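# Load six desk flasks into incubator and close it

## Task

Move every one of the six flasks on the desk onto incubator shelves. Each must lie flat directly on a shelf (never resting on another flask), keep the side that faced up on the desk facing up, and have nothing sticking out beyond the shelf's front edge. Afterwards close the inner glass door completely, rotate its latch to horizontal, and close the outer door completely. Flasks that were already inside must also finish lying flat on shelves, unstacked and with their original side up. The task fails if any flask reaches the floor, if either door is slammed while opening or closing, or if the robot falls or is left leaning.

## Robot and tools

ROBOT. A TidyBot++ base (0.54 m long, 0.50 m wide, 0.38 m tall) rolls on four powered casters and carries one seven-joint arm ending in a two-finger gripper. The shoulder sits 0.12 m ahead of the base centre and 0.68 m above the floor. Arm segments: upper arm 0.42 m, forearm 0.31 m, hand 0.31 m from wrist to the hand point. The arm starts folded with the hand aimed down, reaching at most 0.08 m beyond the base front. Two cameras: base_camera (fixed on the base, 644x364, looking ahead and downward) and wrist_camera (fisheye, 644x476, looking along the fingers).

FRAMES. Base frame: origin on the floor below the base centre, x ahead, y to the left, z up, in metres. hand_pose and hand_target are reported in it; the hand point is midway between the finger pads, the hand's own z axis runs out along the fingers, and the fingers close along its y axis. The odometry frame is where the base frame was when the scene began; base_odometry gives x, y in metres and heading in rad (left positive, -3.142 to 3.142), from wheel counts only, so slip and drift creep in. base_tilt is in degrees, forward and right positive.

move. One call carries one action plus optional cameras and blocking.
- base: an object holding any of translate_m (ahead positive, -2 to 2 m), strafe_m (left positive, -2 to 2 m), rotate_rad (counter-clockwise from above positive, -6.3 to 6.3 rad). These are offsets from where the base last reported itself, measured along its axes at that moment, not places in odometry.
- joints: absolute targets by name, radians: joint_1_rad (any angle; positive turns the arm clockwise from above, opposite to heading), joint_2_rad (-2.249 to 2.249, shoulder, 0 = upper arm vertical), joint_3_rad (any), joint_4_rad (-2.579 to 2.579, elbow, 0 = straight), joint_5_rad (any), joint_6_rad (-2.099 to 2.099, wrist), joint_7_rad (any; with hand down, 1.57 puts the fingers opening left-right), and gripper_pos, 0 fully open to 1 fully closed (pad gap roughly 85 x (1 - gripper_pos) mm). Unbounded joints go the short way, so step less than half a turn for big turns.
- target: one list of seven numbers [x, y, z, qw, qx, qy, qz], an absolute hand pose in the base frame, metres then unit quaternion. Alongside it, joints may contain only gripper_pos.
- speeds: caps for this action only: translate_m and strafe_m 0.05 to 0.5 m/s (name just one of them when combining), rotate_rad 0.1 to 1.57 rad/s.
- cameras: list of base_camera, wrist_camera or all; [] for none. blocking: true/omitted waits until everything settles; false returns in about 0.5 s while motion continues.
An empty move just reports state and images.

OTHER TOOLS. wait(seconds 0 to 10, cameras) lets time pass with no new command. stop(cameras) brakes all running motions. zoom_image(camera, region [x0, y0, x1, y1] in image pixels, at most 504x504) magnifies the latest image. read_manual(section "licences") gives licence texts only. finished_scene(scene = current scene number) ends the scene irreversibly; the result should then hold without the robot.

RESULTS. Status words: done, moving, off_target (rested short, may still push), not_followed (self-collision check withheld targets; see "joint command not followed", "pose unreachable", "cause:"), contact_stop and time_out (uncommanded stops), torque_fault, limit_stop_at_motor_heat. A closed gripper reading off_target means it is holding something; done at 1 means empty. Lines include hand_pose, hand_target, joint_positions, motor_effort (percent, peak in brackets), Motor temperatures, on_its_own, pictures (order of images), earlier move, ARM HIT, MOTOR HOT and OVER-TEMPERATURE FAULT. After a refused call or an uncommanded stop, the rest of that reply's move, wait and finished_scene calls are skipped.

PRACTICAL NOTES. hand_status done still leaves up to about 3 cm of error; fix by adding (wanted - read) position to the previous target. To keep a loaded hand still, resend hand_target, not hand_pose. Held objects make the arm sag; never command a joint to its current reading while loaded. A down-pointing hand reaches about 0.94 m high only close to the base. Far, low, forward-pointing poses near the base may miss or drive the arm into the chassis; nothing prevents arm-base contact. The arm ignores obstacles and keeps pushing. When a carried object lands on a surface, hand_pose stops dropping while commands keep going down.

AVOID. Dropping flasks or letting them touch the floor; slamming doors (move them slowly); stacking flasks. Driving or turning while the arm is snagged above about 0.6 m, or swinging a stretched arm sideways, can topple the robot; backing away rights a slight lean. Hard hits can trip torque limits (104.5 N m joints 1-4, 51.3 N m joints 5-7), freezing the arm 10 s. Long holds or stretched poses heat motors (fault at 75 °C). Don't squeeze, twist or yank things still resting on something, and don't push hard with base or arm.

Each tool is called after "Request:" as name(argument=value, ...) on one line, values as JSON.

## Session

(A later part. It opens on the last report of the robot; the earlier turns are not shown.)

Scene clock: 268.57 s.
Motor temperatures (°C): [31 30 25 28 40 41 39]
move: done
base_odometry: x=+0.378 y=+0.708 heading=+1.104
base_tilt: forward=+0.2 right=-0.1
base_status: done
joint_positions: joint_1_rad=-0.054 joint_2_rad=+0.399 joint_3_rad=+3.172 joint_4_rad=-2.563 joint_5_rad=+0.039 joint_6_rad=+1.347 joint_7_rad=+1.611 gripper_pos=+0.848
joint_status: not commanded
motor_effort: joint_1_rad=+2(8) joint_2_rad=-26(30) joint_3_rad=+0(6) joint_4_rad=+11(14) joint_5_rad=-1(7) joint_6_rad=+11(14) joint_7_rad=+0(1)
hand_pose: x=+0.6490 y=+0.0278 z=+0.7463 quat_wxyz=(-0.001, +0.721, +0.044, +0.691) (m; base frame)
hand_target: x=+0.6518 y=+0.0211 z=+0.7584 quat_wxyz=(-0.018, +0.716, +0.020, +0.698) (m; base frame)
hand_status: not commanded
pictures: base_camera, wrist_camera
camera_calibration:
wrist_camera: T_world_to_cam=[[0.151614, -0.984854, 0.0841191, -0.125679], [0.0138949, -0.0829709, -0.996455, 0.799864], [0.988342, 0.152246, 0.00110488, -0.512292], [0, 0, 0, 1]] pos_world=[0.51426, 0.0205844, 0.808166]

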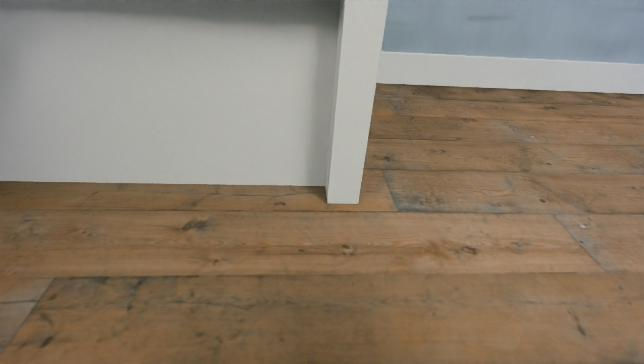

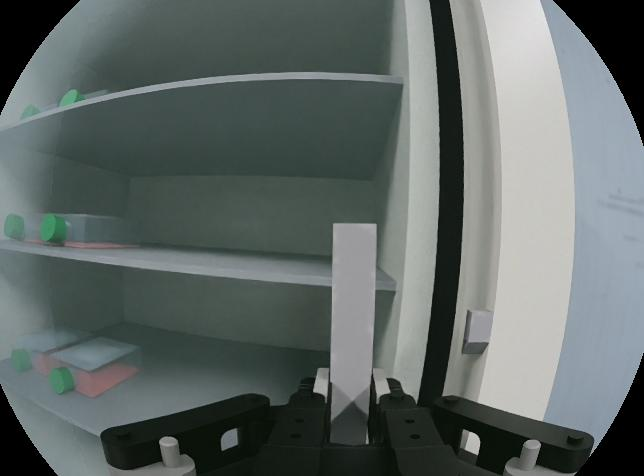

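Request:
move(base={"translate_m": -0.0973, "strafe_m": 0.1587, "rotate_rad": -0.22}, speeds={"translate_m": 0.1, "rotate_rad": 0.12})

Scene clock: 273.47 s.
Motor temperatures (°C): [31 30 25 28 40 41 39]
move: done
base_odometry: x=+0.193 y=+0.692 heading=+0.883
base_tilt: forward=+0.3 right=-0.1
base_status: done
joint_positions: joint_1_rad=-0.058 joint_2_rad=+0.399 joint_3_rad=+3.172 joint_4_rad=-2.563 joint_5_rad=+0.040 joint_6_rad=+1.347 joint_7_rad=+1.611 gripper_pos=+0.848
joint_status: not commanded
motor_effort: joint_1_rad=+3(8) joint_2_rad=-24(28) joint_3_rad=+2(6) joint_4_rad=+10(13) joint_5_rad=-2(6) joint_6_rad=+11(13) joint_7_rad=+0(1)
hand_pose: x=+0.6490 y=+0.0303 z=+0.7462 quat_wxyz=(-0.003, +0.721, +0.046, +0.691) (m; base frame)
hand_target: x=+0.6518 y=+0.0211 z=+0.7584 quat_wxyz=(-0.018, +0.716, +0.020, +0.698) (m; base frame)
hand_status: not commanded
pictures: base_camera, wrist_camera
camera_calibration:
wrist_camera: T_world_to_cam=[[0.1567, -0.984063, 0.0840542, -0.126495], [0.0141148, -0.0828655, -0.996461, 0.799801], [0.987545, 0.157331, 0.000904909, -0.512237], [0, 0, 0, 1]] pos_world=[0.51439, 0.0223878, 0.808066]

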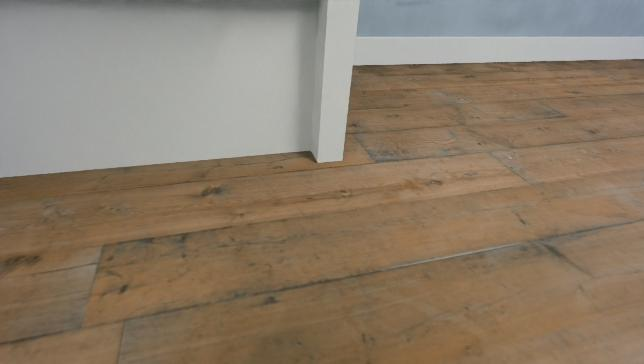

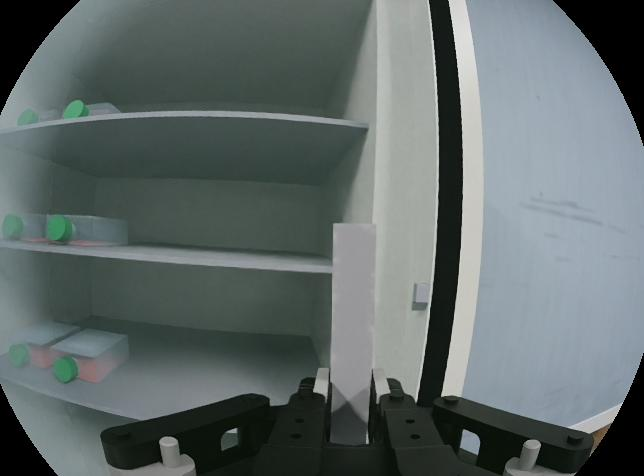

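Request:
move(joints={"gripper_pos": 0.55}, cameras=[])

Request:
move(base={"translate_m": -0.2}, speeds={"translate_m": 0.2})

Scene clock: 290.33 s.
Motor temperatures (°C): [31 31 25 28 40 41 39]
move: done
base_odometry: x=+0.193 y=+0.692 heading=+0.883
base_tilt: forward=+0.3 right=-0.1
base_status: not commanded
joint_positions: joint_1_rad=-0.054 joint_2_rad=+0.396 joint_3_rad=+3.172 joint_4_rad=-2.563 joint_5_rad=+0.040 joint_6_rad=+1.347 joint_7_rad=+1.611 gripper_pos=+0.550
joint_status: all done
motor_effort: joint_1_rad=+0(3) joint_2_rad=-21(25) joint_3_rad=-1(3) joint_4_rad=+9(11) joint_5_rad=+0(2) joint_6_rad=+9(11) joint_7_rad=+0(0)
hand_pose: x=+0.6490 y=+0.0282 z=+0.7480 quat_wxyz=(-0.002, +0.720, +0.045, +0.692) (m; base frame)
hand_target: x=+0.6518 y=+0.0211 z=+0.7584 quat_wxyz=(-0.018, +0.716, +0.020, +0.698) (m; base frame)
hand_status: not commanded
pictures: none
No camera images: "cameras" was empty.

Scene clock: 292.03 s.
Motor temperatures (°C): [31 31 25 28 40 41 39]
move: done
base_odometry: x=+0.065 y=+0.538 heading=+0.883
base_tilt: forward=+0.3 right=-0.2
base_status: done
joint_positions: joint_1_rad=-0.054 joint_2_rad=+0.393 joint_3_rad=+3.172 joint_4_rad=-2.560 joint_5_rad=+0.040 joint_6_rad=+1.347 joint_7_rad=+1.611 gripper_pos=+0.550
joint_status: not commanded
motor_effort: joint_1_rad=+0(1) joint_2_rad=-22(25) joint_3_rad=+0(2) joint_4_rad=+8(11) joint_5_rad=+0(1) joint_6_rad=+9(9) joint_7_rad=+0(0)
hand_pose: x=+0.6498 y=+0.0283 z=+0.7504 quat_wxyz=(-0.002, +0.718, +0.045, +0.694) (m; base frame)
hand_target: x=+0.6518 y=+0.0211 z=+0.7584 quat_wxyz=(-0.018, +0.716, +0.020, +0.698) (m; base frame)
hand_status: not commanded
pictures: base_camera, wrist_camera
camera_calibration:
wrist_camera: T_world_to_cam=[[0.152172, -0.984687, 0.0850568, -0.126724], [0.022611, -0.0825681, -0.996329, 0.798182], [0.988095, 0.153536, 0.00970023, -0.519518], [0, 0, 0, 1]] pos_world=[0.514569, 0.0208853, 0.81107]

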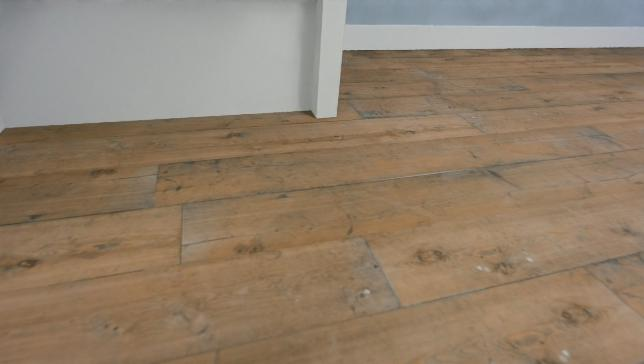

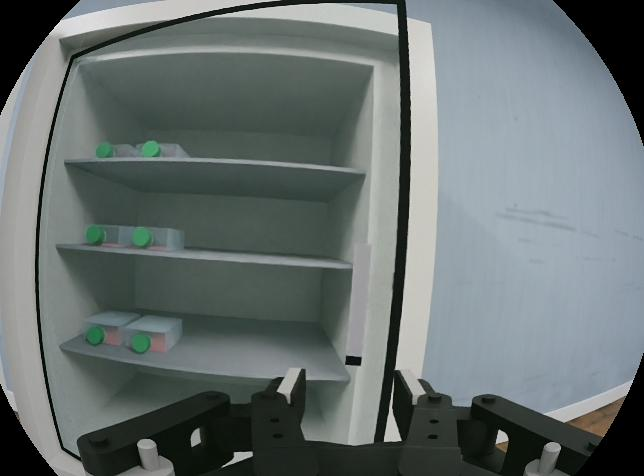

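Request:
move(base={"translate_m": 0.458, "strafe_m": -0.708, "rotate_rad": 0.9}, joints={"gripper_pos": 1.0})

Scene clock: 299.17 s.
Motor temperatures (°C): [31 31 25 28 40 41 39]
move: done
base_odometry: x=+0.903 y=+0.442 heading=+1.783
base_tilt: forward=+0.2 right=-0.1
base_status: done
joint_positions: joint_1_rad=-0.049 joint_2_rad=+0.393 joint_3_rad=+3.172 joint_4_rad=-2.560 joint_5_rad=+0.040 joint_6_rad=+1.347 joint_7_rad=+1.611 gripper_pos=+0.999
joint_status: all done
motor_effort: joint_1_rad=+0(2) joint_2_rad=-22(24) joint_3_rad=-1(2) joint_4_rad=+9(11) joint_5_rad=+0(1) joint_6_rad=+8(9) joint_7_rad=+0(1)
hand_pose: x=+0.6499 y=+0.0254 z=+0.7504 quat_wxyz=(+0.000, +0.718, +0.043, +0.694) (m; base frame)
hand_target: x=+0.6518 y=+0.0211 z=+0.7584 quat_wxyz=(-0.018, +0.716, +0.020, +0.698) (m; base frame)
hand_status: not commanded
pictures: base_camera, wrist_camera
camera_calibration:
wrist_camera: T_world_to_cam=[[0.146786, -0.985506, 0.0850439, -0.126107], [0.0222566, -0.0826629, -0.996329, 0.798182], [0.988918, 0.14814, 0.00980025, -0.51965], [0, 0, 0, 1]] pos_world=[0.514637, 0.0186817, 0.81107]

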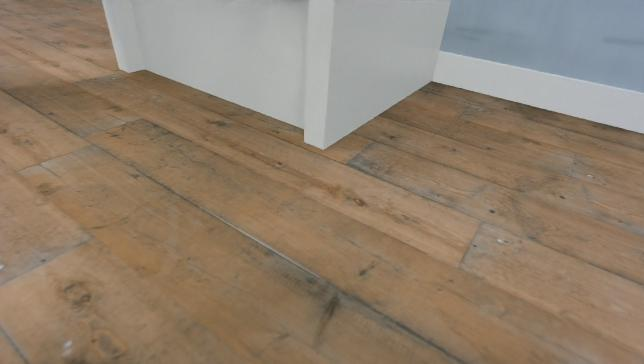

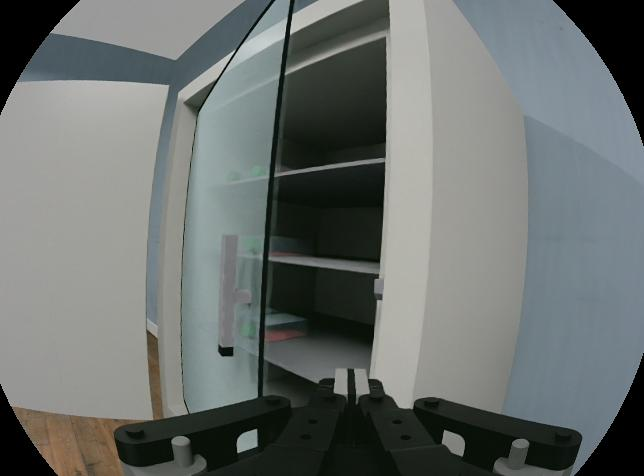

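Request:
move(base={"translate_m": 0.13, "strafe_m": 0.01}, speeds={"translate_m": 0.15})

Scene clock: 303.63 s.
Motor temperatures (°C): [31 31 25 28 40 41 39]
move: done
base_odometry: x=+0.866 y=+0.567 heading=+1.783
base_tilt: forward=+0.3 right=-0.1
base_status: done
joint_positions: joint_1_rad=-0.049 joint_2_rad=+0.392 joint_3_rad=+3.172 joint_4_rad=-2.559 joint_5_rad=+0.040 joint_6_rad=+1.347 joint_7_rad=+1.611 gripper_pos=+0.999
joint_status: not commanded
motor_effort: joint_1_rad=+0(1) joint_2_rad=-22(24) joint_3_rad=+0(2) joint_4_rad=+9(11) joint_5_rad=+0(1) joint_6_rad=+8(9) joint_7_rad=+0(1)
hand_pose: x=+0.6500 y=+0.0254 z=+0.7511 quat_wxyz=(+0.000, +0.718, +0.043, +0.695) (m; base frame)
hand_target: x=+0.6518 y=+0.0211 z=+0.7584 quat_wxyz=(-0.018, +0.716, +0.020, +0.698) (m; base frame)
hand_status: not commanded
pictures: base_camera, wrist_camera
camera_calibration:
wrist_camera: T_world_to_cam=[[0.146671, -0.985506, 0.0852403, -0.12625], [0.0235655, -0.0826666, -0.996299, 0.797983], [0.988905, 0.148137, 0.0110991, -0.520703], [0, 0, 0, 1]] pos_world=[0.514638, 0.0186817, 0.81157]

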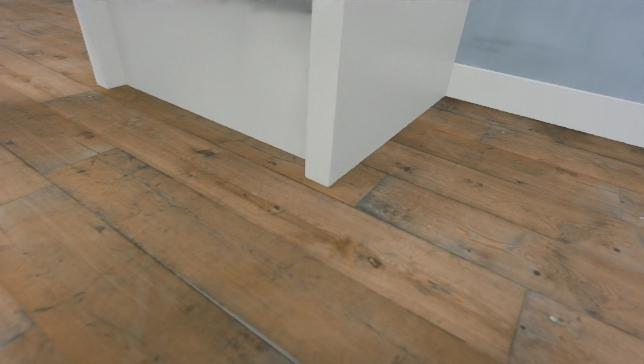

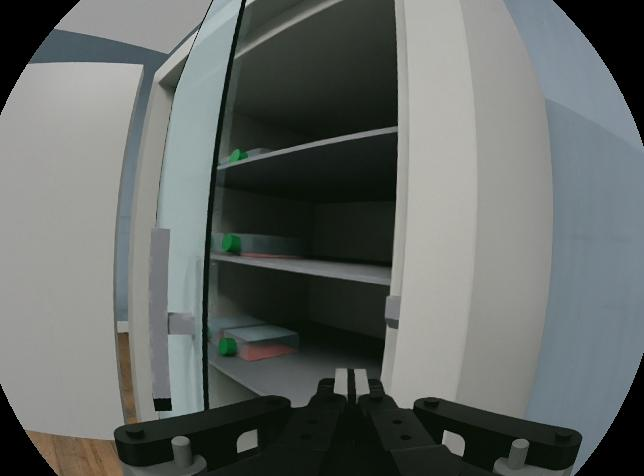

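Request:
move(base={"translate_m": 0.1, "strafe_m": 0.025}, speeds={"translate_m": 0.15})

Scene clock: 307.77 s.
Motor temperatures (°C): [31 31 25 28 40 41 39]
move: done
base_odometry: x=+0.821 y=+0.660 heading=+1.783
base_tilt: forward=+0.3 right=-0.1
base_status: done
joint_positions: joint_1_rad=-0.036 joint_2_rad=+0.391 joint_3_rad=+3.180 joint_4_rad=-2.566 joint_5_rad=+0.040 joint_6_rad=+1.347 joint_7_rad=+1.611 gripper_pos=+0.999
joint_status: not commanded
motor_effort: joint_1_rad=-2(6) joint_2_rad=-21(24) joint_3_rad=-3(6) joint_4_rad=+11(16) joint_5_rad=+2(4) joint_6_rad=+8(9) joint_7_rad=+0(1)
hand_pose: x=+0.6483 y=+0.0151 z=+0.7493 quat_wxyz=(+0.008, +0.720, +0.037, +0.693) (m; base frame)
hand_target: x=+0.6518 y=+0.0211 z=+0.7584 quat_wxyz=(-0.018, +0.716, +0.020, +0.698) (m; base frame)
hand_status: not commanded
pictures: base_camera, wrist_camera
camera_calibration:
wrist_camera: T_world_to_cam=[[0.127671, -0.987977, 0.0871886, -0.125054], [0.0167388, -0.0857491, -0.996176, 0.79976], [0.991675, 0.128642, 0.00558995, -0.51493], [0, 0, 0, 1]] pos_world=[0.513222, 0.0112699, 0.810483]

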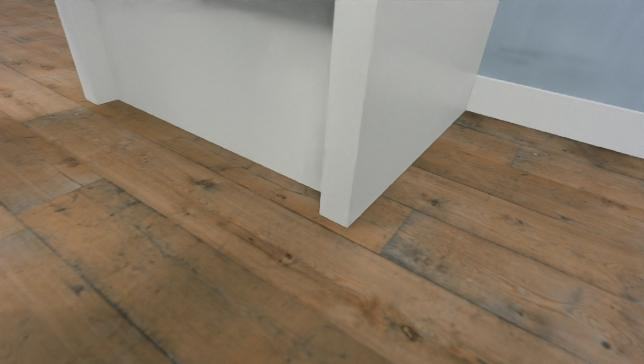

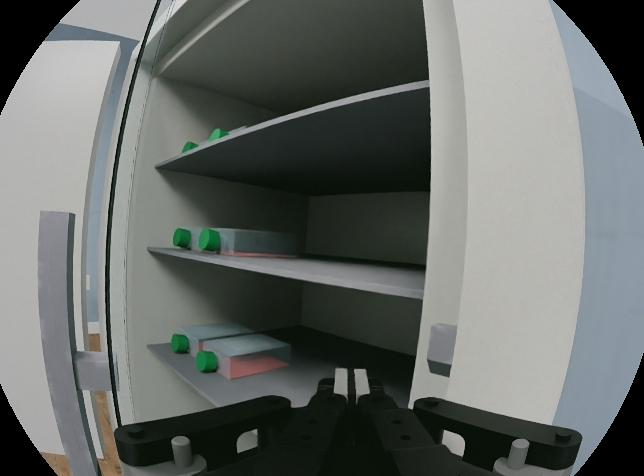

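Request:
move(base={"translate_m": -0.07, "strafe_m": 0.13}, speeds={"translate_m": 0.12})

Scene clock: 313.17 s.
Motor temperatures (°C): [31 31 25 28 39 41 39]
move: done
base_odometry: x=+0.708 y=+0.564 heading=+1.783
base_tilt: forward=+0.3 right=-0.2
base_status: done
joint_positions: joint_1_rad=-0.041 joint_2_rad=+0.381 joint_3_rad=+3.185 joint_4_rad=-2.559 joint_5_rad=+0.040 joint_6_rad=+1.347 joint_7_rad=+1.610 gripper_pos=+0.999
joint_status: not commanded
motor_effort: joint_1_rad=+0(7) joint_2_rad=-21(23) joint_3_rad=-1(7) joint_4_rad=+10(17) joint_5_rad=+0(6) joint_6_rad=+9(9) joint_7_rad=+0(1)
hand_pose: x=+0.6499 y=+0.0151 z=+0.7574 quat_wxyz=(+0.009, +0.714, +0.037, +0.699) (m; base frame)
hand_target: x=+0.6518 y=+0.0211 z=+0.7584 quat_wxyz=(-0.018, +0.716, +0.020, +0.698) (m; base frame)
hand_status: not commanded
pictures: base_camera, wrist_camera
camera_calibration:
wrist_camera: T_world_to_cam=[[0.125912, -0.987924, 0.0902881, -0.127144], [0.0340979, -0.0866488, -0.995655, 0.79612], [0.991455, 0.128443, 0.0227761, -0.529383], [0, 0, 0, 1]] pos_world=[0.513723, 0.0113697, 0.816197]

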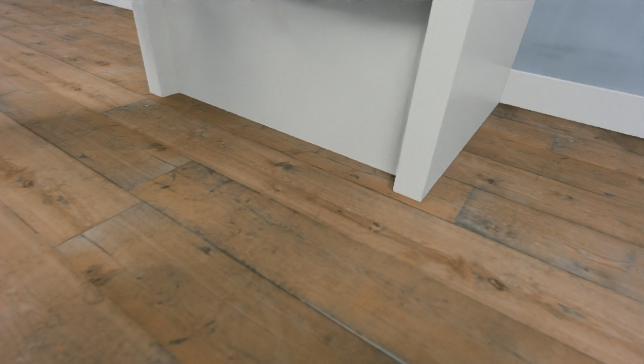

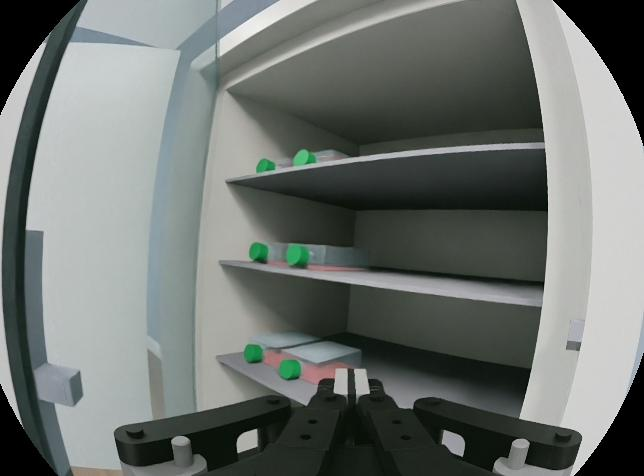

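Request:
move(base={"strafe_m": 0.18}, speeds={"strafe_m": 0.12})

Scene clock: 325.17 s.
Motor temperatures (°C): [31 31 25 28 39 41 39]
move: done
base_odometry: x=+0.532 y=+0.526 heading=+1.783
base_tilt: forward=+0.3 right=-0.2
base_status: done
joint_positions: joint_1_rad=-0.041 joint_2_rad=+0.381 joint_3_rad=+3.186 joint_4_rad=-2.559 joint_5_rad=+0.039 joint_6_rad=+1.347 joint_7_rad=+1.610 gripper_pos=+0.999
joint_status: not commanded
motor_effort: joint_1_rad=+0(6) joint_2_rad=-22(25) joint_3_rad=-1(7) joint_4_rad=+10(10) joint_5_rad=+0(5) joint_6_rad=+8(9) joint_7_rad=+0(0)
hand_pose: x=+0.6499 y=+0.0145 z=+0.7574 quat_wxyz=(+0.009, +0.714, +0.036, +0.699) (m; base frame)
hand_target: x=+0.6518 y=+0.0211 z=+0.7584 quat_wxyz=(-0.018, +0.716, +0.020, +0.698) (m; base frame)
hand_status: not commanded
pictures: base_camera, wrist_camera
camera_calibration:
wrist_camera: T_world_to_cam=[[0.124619, -0.988074, 0.0904399, -0.126997], [0.0340048, -0.0868437, -0.995641, 0.796125], [0.991622, 0.127151, 0.0227769, -0.529397], [0, 0, 0, 1]] pos_world=[0.513715, 0.010969, 0.816198]

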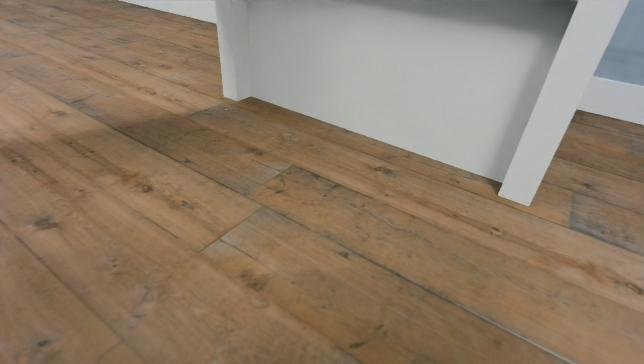

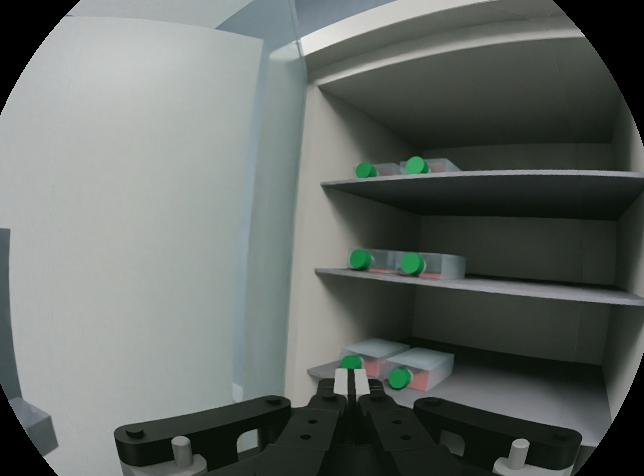

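Request:
move(base={"rotate_rad": -0.6}, speeds={"rotate_rad": 0.6}, cameras=[])

Request:
move(joints={"joint_1_rad": -0.54})

Scene clock: 338.17 s.
Motor temperatures (°C): [31 31 25 28 39 41 39]
move: done
base_odometry: x=+0.532 y=+0.526 heading=+1.184
base_tilt: forward=+0.2 right=-0.1
base_status: done
joint_positions: joint_1_rad=-0.042 joint_2_rad=+0.381 joint_3_rad=+3.186 joint_4_rad=-2.559 joint_5_rad=+0.039 joint_6_rad=+1.347 joint_7_rad=+1.610 gripper_pos=+0.999
joint_status: not commanded
motor_effort: joint_1_rad=+0(2) joint_2_rad=-21(23) joint_3_rad=-1(2) joint_4_rad=+10(10) joint_5_rad=+0(1) joint_6_rad=+8(9) joint_7_rad=+0(1)
hand_pose: x=+0.6499 y=+0.0151 z=+0.7574 quat_wxyz=(+0.009, +0.714, +0.037, +0.699) (m; base frame)
hand_target: x=+0.6518 y=+0.0211 z=+0.7584 quat_wxyz=(-0.018, +0.716, +0.020, +0.698) (m; base frame)
hand_status: not commanded
pictures: none
No camera images: "cameras" was empty.

Scene clock: 339.87 s.
Motor temperatures (°C): [31 31 25 28 39 41 39]
move: done
base_odometry: x=+0.532 y=+0.526 heading=+1.184
base_tilt: forward=+0.3 right=-0.2
base_status: not commanded
joint_positions: joint_1_rad=-0.525 joint_2_rad=+0.381 joint_3_rad=+3.186 joint_4_rad=-2.559 joint_5_rad=+0.039 joint_6_rad=+1.347 joint_7_rad=+1.610 gripper_pos=+0.999
joint_status: all done
motor_effort: joint_1_rad=+0(2) joint_2_rad=-22(22) joint_3_rad=-1(2) joint_4_rad=+10(10) joint_5_rad=+0(1) joint_6_rad=+9(9) joint_7_rad=+0(1)
hand_pose: x=+0.5822 y=+0.2598 z=+0.7574 quat_wxyz=(-0.159, +0.685, +0.206, +0.681) (m; base frame)
hand_target: x=+0.5776 y=+0.2720 z=+0.7584 quat_wxyz=(-0.188, +0.689, +0.195, +0.672) (m; base frame)
hand_status: not commanded
pictures: base_camera, wrist_camera
camera_calibration:
wrist_camera: T_world_to_cam=[[0.569956, -0.816683, 0.0904402, -0.179988], [0.0704987, -0.0610578, -0.995641, 0.791781], [0.818645, 0.573848, 0.0227748, -0.508893], [0, 0, 0, 1]] pos_world=[0.463369, 0.193378, 0.816198]

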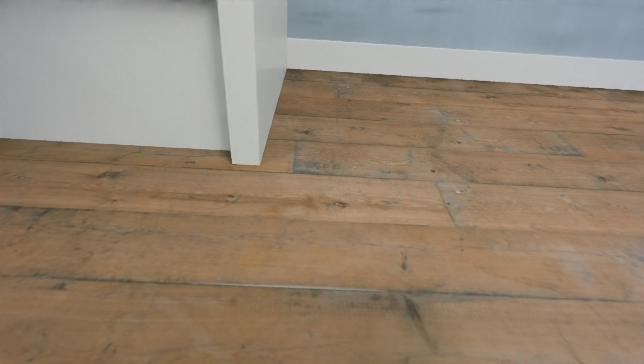

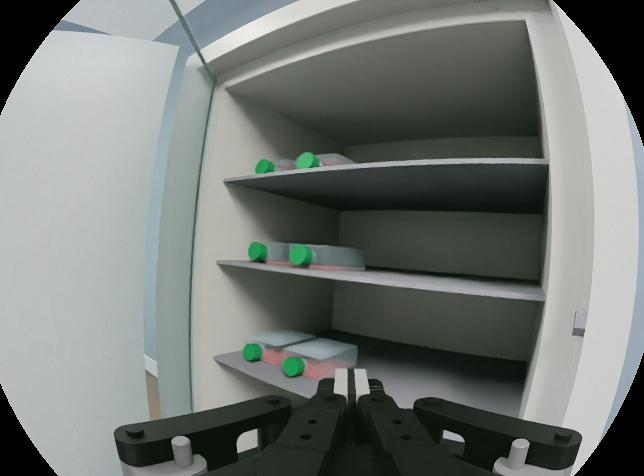

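Request:
move(base={"translate_m": -0.06, "strafe_m": 0.25}, speeds={"strafe_m": 0.13})

Request:
move(base={"translate_m": -0.04, "strafe_m": 0.17}, speeds={"strafe_m": 0.12})

Scene clock: 344.60 s.
Motor temperatures (°C): [31 31 25 28 39 41 39]
move: done
base_odometry: x=+0.278 y=+0.565 heading=+1.183
base_tilt: forward=+0.3 right=-0.2
base_status: done
joint_positions: joint_1_rad=-0.534 joint_2_rad=+0.381 joint_3_rad=+3.187 joint_4_rad=-2.559 joint_5_rad=+0.039 joint_6_rad=+1.347 joint_7_rad=+1.610 gripper_pos=+0.999
joint_status: not commanded
motor_effort: joint_1_rad=+0(7) joint_2_rad=-22(22) joint_3_rad=+0(7) joint_4_rad=+9(11) joint_5_rad=+0(6) joint_6_rad=+8(9) joint_7_rad=+0(1)
hand_pose: x=+0.5803 y=+0.2633 z=+0.7574 quat_wxyz=(-0.161, +0.684, +0.209, +0.680) (m; base frame)
hand_target: x=+0.5776 y=+0.2720 z=+0.7584 quat_wxyz=(-0.188, +0.689, +0.195, +0.672) (m; base frame)
hand_status: not commanded
pictures: base_camera, wrist_camera
camera_calibration:
wrist_camera: T_world_to_cam=[[0.575728, -0.8126, 0.0906605, -0.180658], [0.071058, -0.0607353, -0.995621, 0.791708], [0.814548, 0.579649, 0.0227747, -0.508443], [0, 0, 0, 1]] pos_world=[0.461904, 0.196001, 0.8162]

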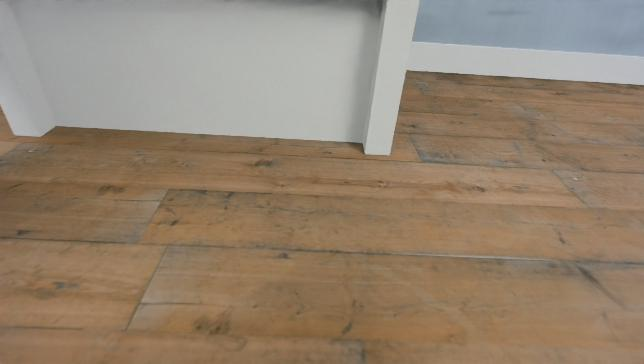

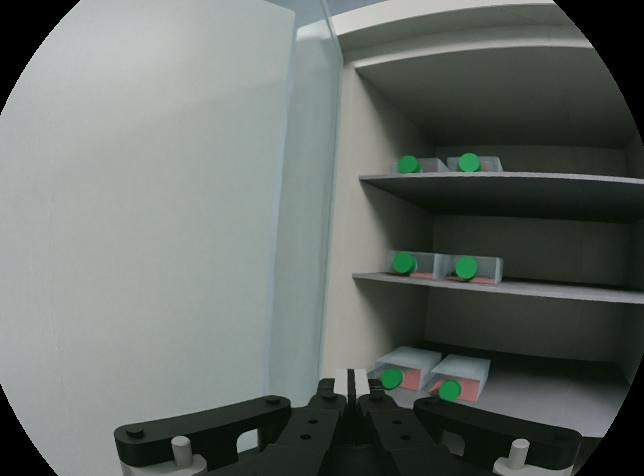

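Scene clock: 346.70 s.
Motor temperatures (°C): [31 31 25 28 39 41 39]
move: done
base_odometry: x=+0.105 y=+0.592 heading=+1.182
base_tilt: forward=+0.3 right=-0.2
base_status: done
joint_positions: joint_1_rad=-0.535 joint_2_rad=+0.381 joint_3_rad=+3.188 joint_4_rad=-2.559 joint_5_rad=+0.038 joint_6_rad=+1.347 joint_7_rad=+1.610 gripper_pos=+0.999
joint_status: not commanded
motor_effort: joint_1_rad=+0(6) joint_2_rad=-21(22) joint_3_rad=-1(7) joint_4_rad=+9(12) joint_5_rad=+0(6) joint_6_rad=+9(9) joint_7_rad=+0(1)
hand_pose: x=+0.5802 y=+0.2633 z=+0.7573 quat_wxyz=(-0.161, +0.684, +0.209, +0.680) (m; base frame)
hand_target: x=+0.5776 y=+0.2720 z=+0.7584 quat_wxyz=(-0.188, +0.689, +0.195, +0.672) (m; base frame)
hand_status: not commanded
pictures: base_camera, wrist_camera
camera_calibration:
wrist_camera: T_world_to_cam=[[0.57562, -0.812674, 0.0906809, -0.180553], [0.0709795, -0.0608198, -0.995622, 0.791769], [0.814631, 0.579537, 0.0226741, -0.508295], [0, 0, 0, 1]] pos_world=[0.461803, 0.196, 0.8162]

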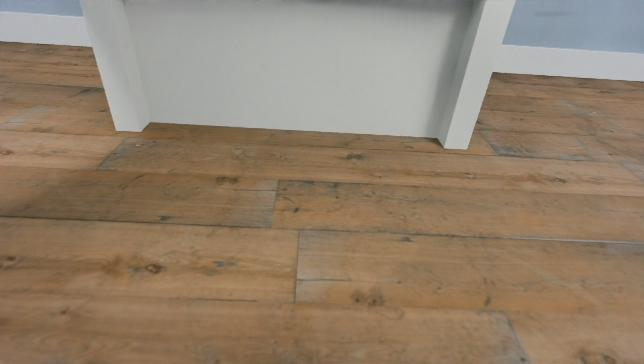

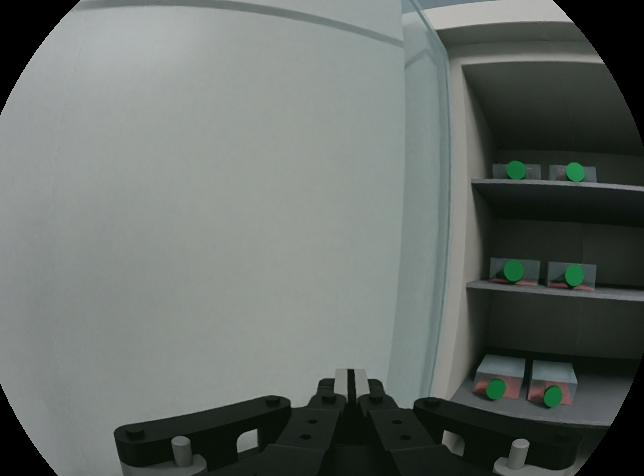

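Request:
move(base={"strafe_m": 0.05}, speeds={"strafe_m": 0.08})

Scene clock: 355.53 s.
Motor temperatures (°C): [31 31 25 28 39 41 39]
move: done
base_odometry: x=+0.059 y=+0.611 heading=+1.182
base_tilt: forward=+0.3 right=-0.2
base_status: done
joint_positions: joint_1_rad=-0.537 joint_2_rad=+0.381 joint_3_rad=+3.188 joint_4_rad=-2.559 joint_5_rad=+0.038 joint_6_rad=+1.347 joint_7_rad=+1.610 gripper_pos=+0.999
joint_status: not commanded
motor_effort: joint_1_rad=+0(4) joint_2_rad=-21(23) joint_3_rad=-1(3) joint_4_rad=+10(11) joint_5_rad=+0(3) joint_6_rad=+8(9) joint_7_rad=+0(1)
hand_pose: x=+0.5797 y=+0.2643 z=+0.7573 quat_wxyz=(-0.162, +0.684, +0.210, +0.680) (m; base frame)
hand_target: x=+0.5776 y=+0.2720 z=+0.7584 quat_wxyz=(-0.188, +0.689, +0.195, +0.672) (m; base frame)
hand_status: not commanded
pictures: base_camera, wrist_camera
camera_calibration:
wrist_camera: T_world_to_cam=[[0.577308, -0.811472, 0.0907096, -0.180793], [0.0711224, -0.0606954, -0.995619, 0.791747], [0.813423, 0.581231, 0.0226739, -0.508162], [0, 0, 0, 1]] pos_world=[0.461413, 0.196707, 0.8162]

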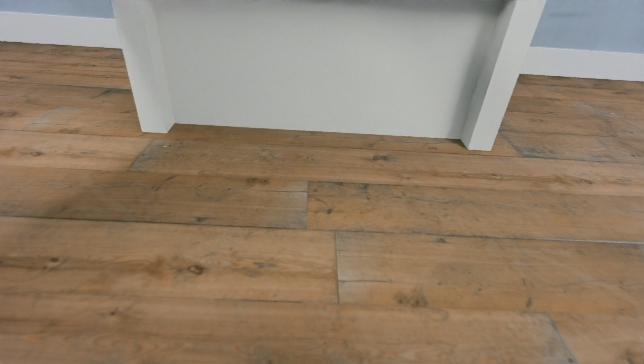

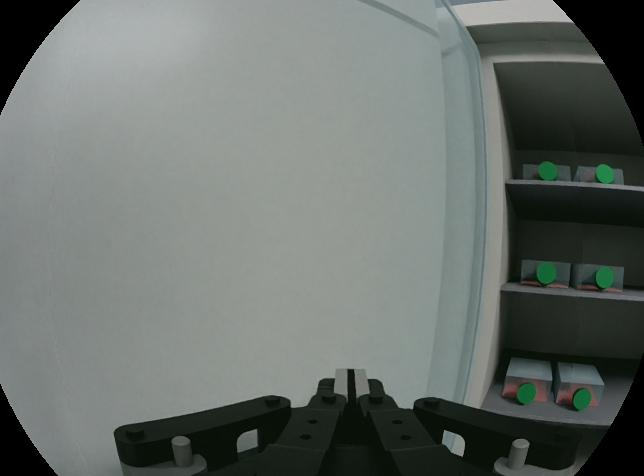

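Request:
move(joints={"joint_1_rad": -0.06, "joint_2_rad": 0.1}, base={"strafe_m": -0.2, "translate_m": -0.15})

Request:
zoom_image(camera="wrist_camera", region=[130, 30, 560, 460])

Scene clock: 358.87 s.
Motor temperatures (°C): [31 31 25 28 39 41 39]
move: done
base_odometry: x=+0.187 y=+0.396 heading=+1.182
base_tilt: forward=+0.2 right=-0.1
base_status: done
joint_positions: joint_1_rad=-0.073 joint_2_rad=+0.122 joint_3_rad=+3.188 joint_4_rad=-2.558 joint_5_rad=+0.038 joint_6_rad=+1.347 joint_7_rad=+1.610 gripper_pos=+0.999
joint_status: all done
motor_effort: joint_1_rad=+0(3) joint_2_rad=-16(25) joint_3_rad=+0(3) joint_4_rad=+13(14) joint_5_rad=+0(1) joint_6_rad=+8(9) joint_7_rad=+0(1)
hand_pose: x=+0.6126 y=+0.0273 z=+0.8912 quat_wxyz=(-0.001, +0.617, +0.040, +0.786) (m; base frame)
hand_target: x=+0.6106 y=+0.0271 z=+0.9004 quat_wxyz=(-0.025, +0.613, +0.023, +0.789) (m; base frame)
hand_status: not commanded
pictures: base_camera, wrist_camera
camera_calibration:
wrist_camera: T_world_to_cam=[[0.126826, -0.985969, 0.108536, -0.139382], [0.29056, -0.0676928, -0.954459, 0.73738], [0.948415, 0.152587, 0.277898, -0.698612], [0, 0, 0, 1]] pos_world=[0.465999, 0.0190873, 0.91307]

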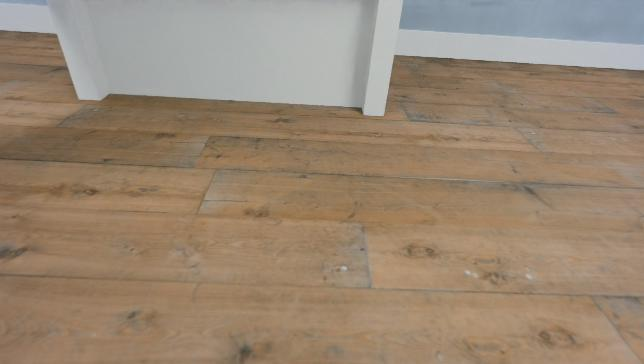

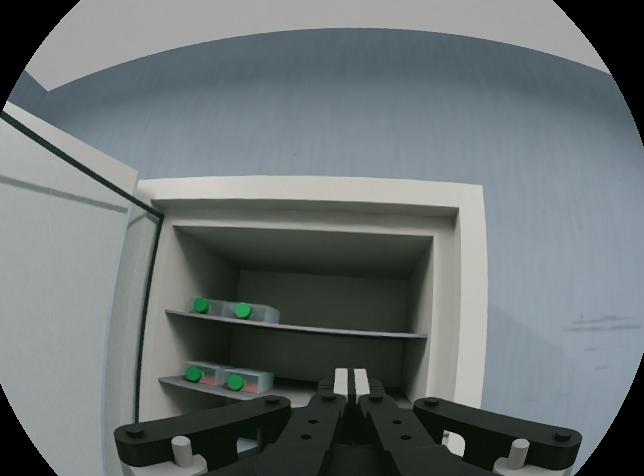

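Scaled by 1.172.

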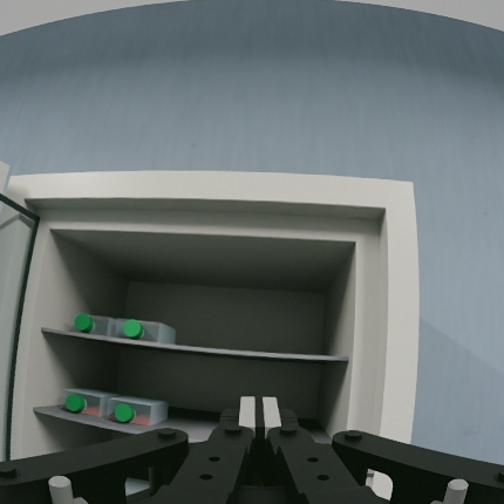

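Request:
move(joints={"joint_1_rad": -0.044, "joint_2_rad": -0.315, "joint_4_rad": -2.53, "joint_6_rad": 0.45, "gripper_pos": 0.0, "joint_7_rad": 1.57}, base={"translate_m": -0.7, "rotate_rad": 1.571})

Request:
zoom_image(camera="wrist_camera", region=[60, 100, 560, 400])

Scene clock: 367.70 s.
Motor temperatures (°C): [31 31 25 28 39 41 39]
move: done
base_odometry: x=-0.078 y=-0.252 heading=+2.754
base_tilt: forward=+0.3 right=-0.2
base_status: done
joint_positions: joint_1_rad=-0.060 joint_2_rad=-0.290 joint_3_rad=+3.188 joint_4_rad=-2.548 joint_5_rad=+0.038 joint_6_rad=+0.507 joint_7_rad=+1.610 gripper_pos=+0.000
joint_status: all done
motor_effort: joint_1_rad=+0(3) joint_2_rad=-7(21) joint_3_rad=-1(2) joint_4_rad=+18(20) joint_5_rad=+0(2) joint_6_rad=+8(10) joint_7_rad=+0(1)
hand_pose: x=+0.5482 y=+0.0120 z=+0.8298 quat_wxyz=(+0.006, +0.767, +0.036, +0.641) (m; base frame)
hand_target: x=+0.5457 y=+0.0090 z=+0.8330 quat_wxyz=(-0.002, +0.772, +0.022, +0.635) (m; base frame)
hand_status: not commanded
pictures: base_camera, wrist_camera
camera_calibration:
wrist_camera: T_world_to_cam=[[0.135539, -0.988456, 0.0677101, -0.11043], [-0.123449, -0.0846566, -0.988733, 0.952004], [0.983051, 0.125653, -0.133498, -0.295499], [0, 0, 0, 1]] pos_world=[0.422982, 0.00856854, 0.909307]

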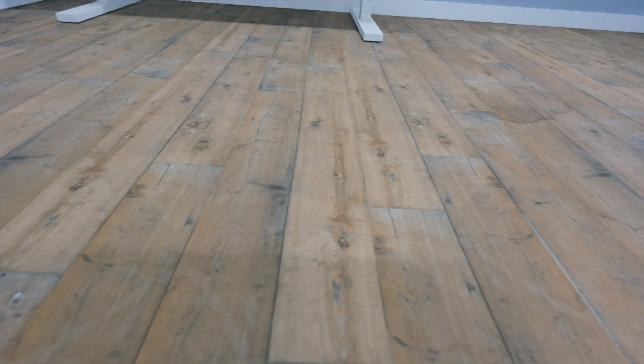

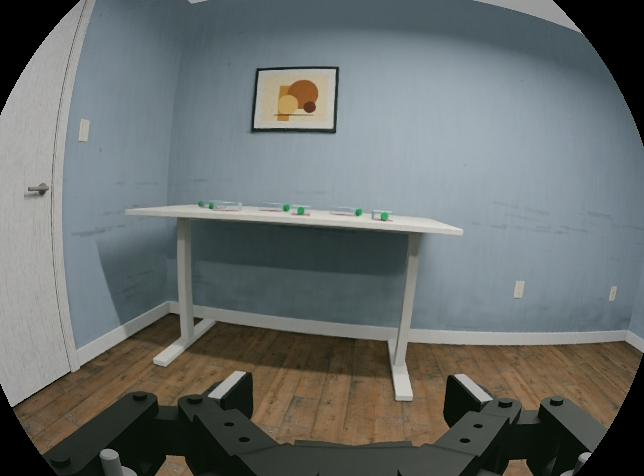

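Scaled by 1.008.

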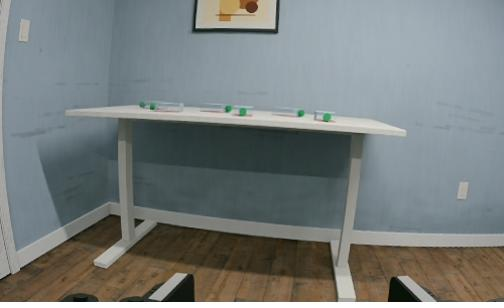

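Request:
move(joints={"joint_1_rad": -0.03, "joint_2_rad": -0.1, "joint_4_rad": -1.9, "joint_6_rad": -0.1, "joint_7_rad": 1.57}, base={"translate_m": 0.75, "strafe_m": 0.3})

Request:
zoom_image(camera="wrist_camera", region=[0, 80, 420, 400])

Request:
zoom_image(camera="wrist_camera", region=[220, 80, 640, 400])

Scene clock: 380.13 s.
Motor temperatures (°C): [31 31 25 28 39 41 39]
move: done
base_odometry: x=-0.886 y=-0.246 heading=+2.755
base_tilt: forward=+0.3 right=-0.1
base_status: done
joint_positions: joint_1_rad=-0.047 joint_2_rad=-0.108 joint_3_rad=+3.188 joint_4_rad=-1.921 joint_5_rad=+0.038 joint_6_rad=-0.043 joint_7_rad=+1.610 gripper_pos=+0.000
joint_status: all done
motor_effort: joint_1_rad=+0(1) joint_2_rad=-16(19) joint_3_rad=-1(2) joint_4_rad=+22(23) joint_5_rad=+1(1) joint_6_rad=+8(9) joint_7_rad=+0(1)
hand_pose: x=+0.6783 y=+0.0004 z=+0.9370 quat_wxyz=(+0.021, +0.800, +0.030, +0.599) (m; base frame)
hand_target: x=+0.6782 y=-0.0058 z=+0.9284 quat_wxyz=(+0.016, +0.813, +0.013, +0.581) (m; base frame)
hand_status: not commanded
pictures: base_camera, wrist_camera
camera_calibration:
wrist_camera: T_world_to_cam=[[0.111263, -0.991103, 0.0730413, -0.135386], [-0.229018, -0.0970905, -0.968568, 1.12588], [0.967043, 0.091038, -0.237783, -0.299024], [0, 0, 0, 1]] pos_world=[0.562079, 0.00235342, 1.02927]

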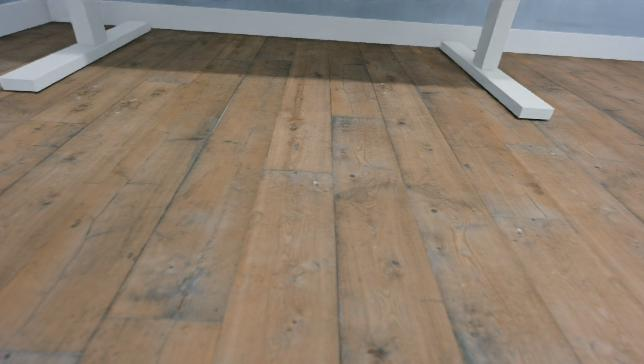

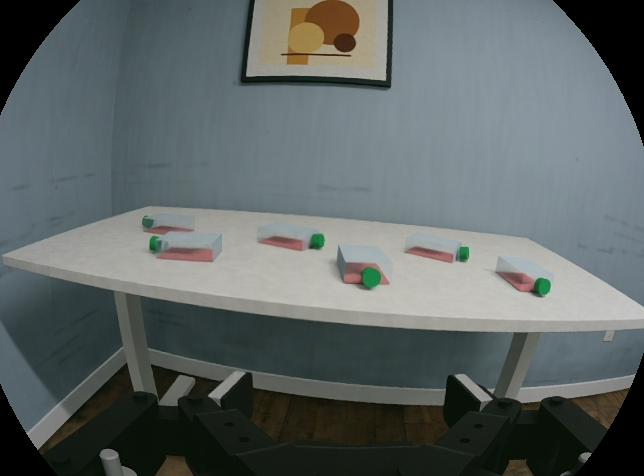

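Scaled by 1.200.

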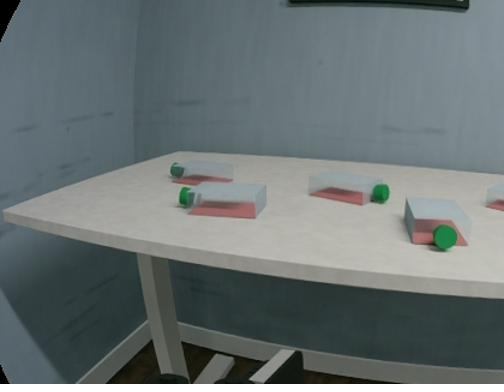

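Scaled by 1.200.

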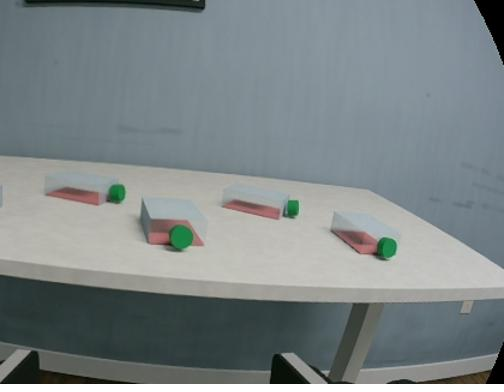

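Request:
move(target=[0.5, 0.0, 1.02, 0, 0.9239, 0, 0.3827])

Scene clock: 434.10 s.
Motor temperatures (°C): [31 30 25 29 39 41 39]
move: done
base_odometry: x=-0.886 y=-0.246 heading=+2.755
base_tilt: forward=+0.3 right=-0.1
base_status: not commanded
joint_positions: joint_1_rad=-0.030 joint_2_rad=-0.256 joint_3_rad=+3.176 joint_4_rad=-1.355 joint_5_rad=+0.038 joint_6_rad=-1.235 joint_7_rad=+1.610 gripper_pos=+0.000
joint_status: not commanded
motor_effort: joint_1_rad=+0(1) joint_2_rad=-9(18) joint_3_rad=+1(1) joint_4_rad=+20(23) joint_5_rad=+1(1) joint_6_rad=+6(8) joint_7_rad=+0(1)
hand_pose: x=+0.5175 y=-0.0139 z=+1.0167 quat_wxyz=(+0.023, +0.919, +0.014, +0.392) (m; base frame)
hand_target: x=+0.5000 y=+0.0000 z=+1.0200 quat_wxyz=(+0.000, +0.924, +0.000, +0.383) (m; base frame)
hand_status: done (0.023 m and 3.3 deg from the pose sent, 0.197 m and 28.9 deg at the start)
pictures: base_camera, wrist_camera
camera_calibration:
wrist_camera: T_world_to_cam=[[0.0881441, -0.995987, 0.0154888, -0.0670233], [-0.652291, -0.069465, -0.754779, 1.16685], [0.752826, 0.0564261, -0.655796, 0.41205], [0, 0, 0, 1]] pos_world=[0.45683, -0.00894966, 1.15197]

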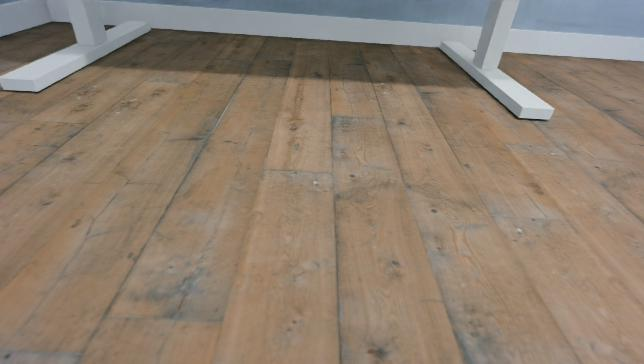

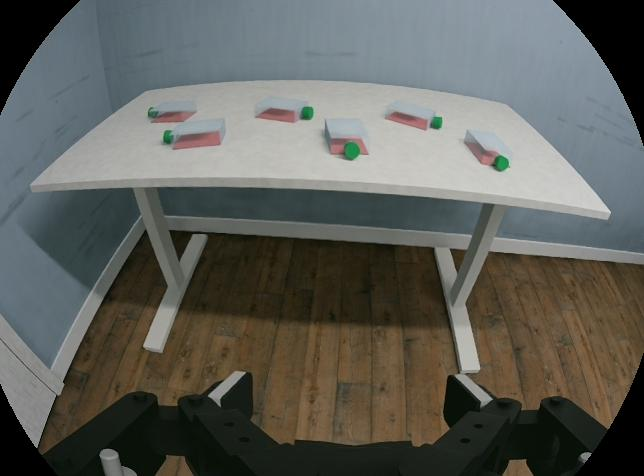

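Request:
zoom_image(camera="wrist_camera", region=[130, 80, 330, 200])

Request:
zoom_image(camera="wrist_camera", region=[310, 80, 530, 200])

Scaled by 2.520.

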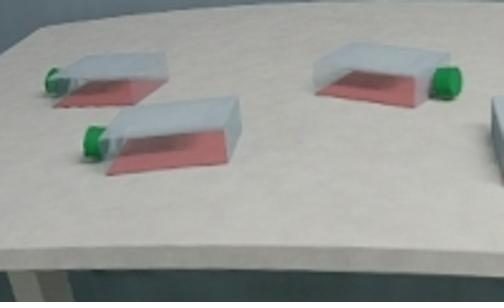

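Scaled by 2.291.

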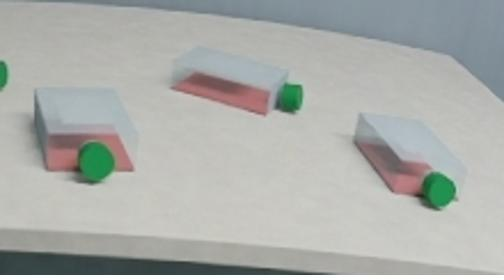

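Request:
move(base={"translate_m": 0.48, "strafe_m": -0.04}, speeds={"translate_m": 0.3})

Request:
zoom_image(camera="wrist_camera", region=[200, 100, 520, 340])

Scene clock: 440.73 s.
Motor temperatures (°C): [31 30 25 29 39 41 39]
move: done
base_odometry: x=-1.316 y=-0.028 heading=+2.755
base_tilt: forward=+0.2 right=-0.1
base_status: done
joint_positions: joint_1_rad=-0.029 joint_2_rad=-0.265 joint_3_rad=+3.174 joint_4_rad=-1.354 joint_5_rad=+0.038 joint_6_rad=-1.241 joint_7_rad=+1.610 gripper_pos=+0.000
joint_status: not commanded
motor_effort: joint_1_rad=+0(1) joint_2_rad=-8(12) joint_3_rad=-1(1) joint_4_rad=+19(20) joint_5_rad=+1(1) joint_6_rad=+6(7) joint_7_rad=+0(1)
hand_pose: x=+0.5134 y=-0.0136 z=+1.0191 quat_wxyz=(+0.023, +0.919, +0.014, +0.394) (m; base frame)
hand_target: x=+0.5000 y=+0.0000 z=+1.0200 quat_wxyz=(+0.000, +0.924, +0.000, +0.383) (m; base frame)
hand_status: not commanded
pictures: base_camera, wrist_camera
camera_calibration:
wrist_camera: T_world_to_cam=[[0.0887297, -0.995931, 0.0157849, -0.0669612], [-0.649545, -0.0698691, -0.757106, 1.16705], [0.755128, 0.0569247, -0.653102, 0.412854], [0, 0, 0, 1]] pos_world=[0.452234, -0.0086497, 1.15427]

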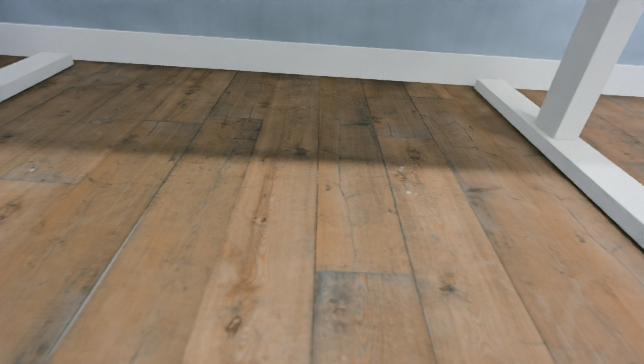

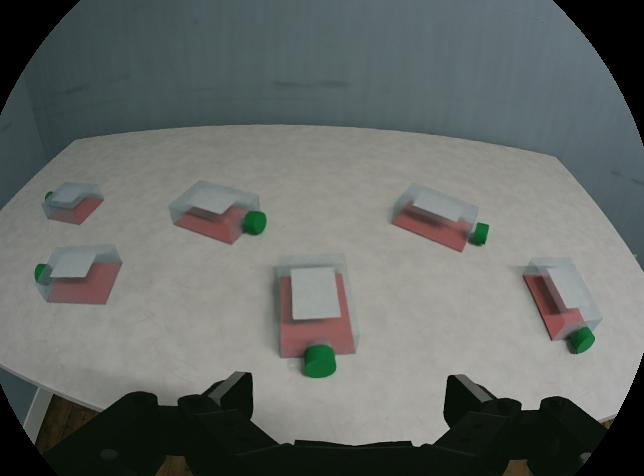

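Scaled by 1.575.

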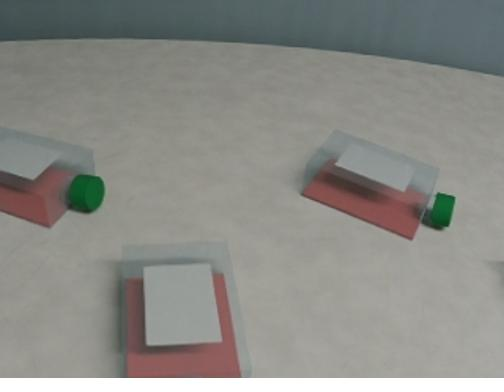

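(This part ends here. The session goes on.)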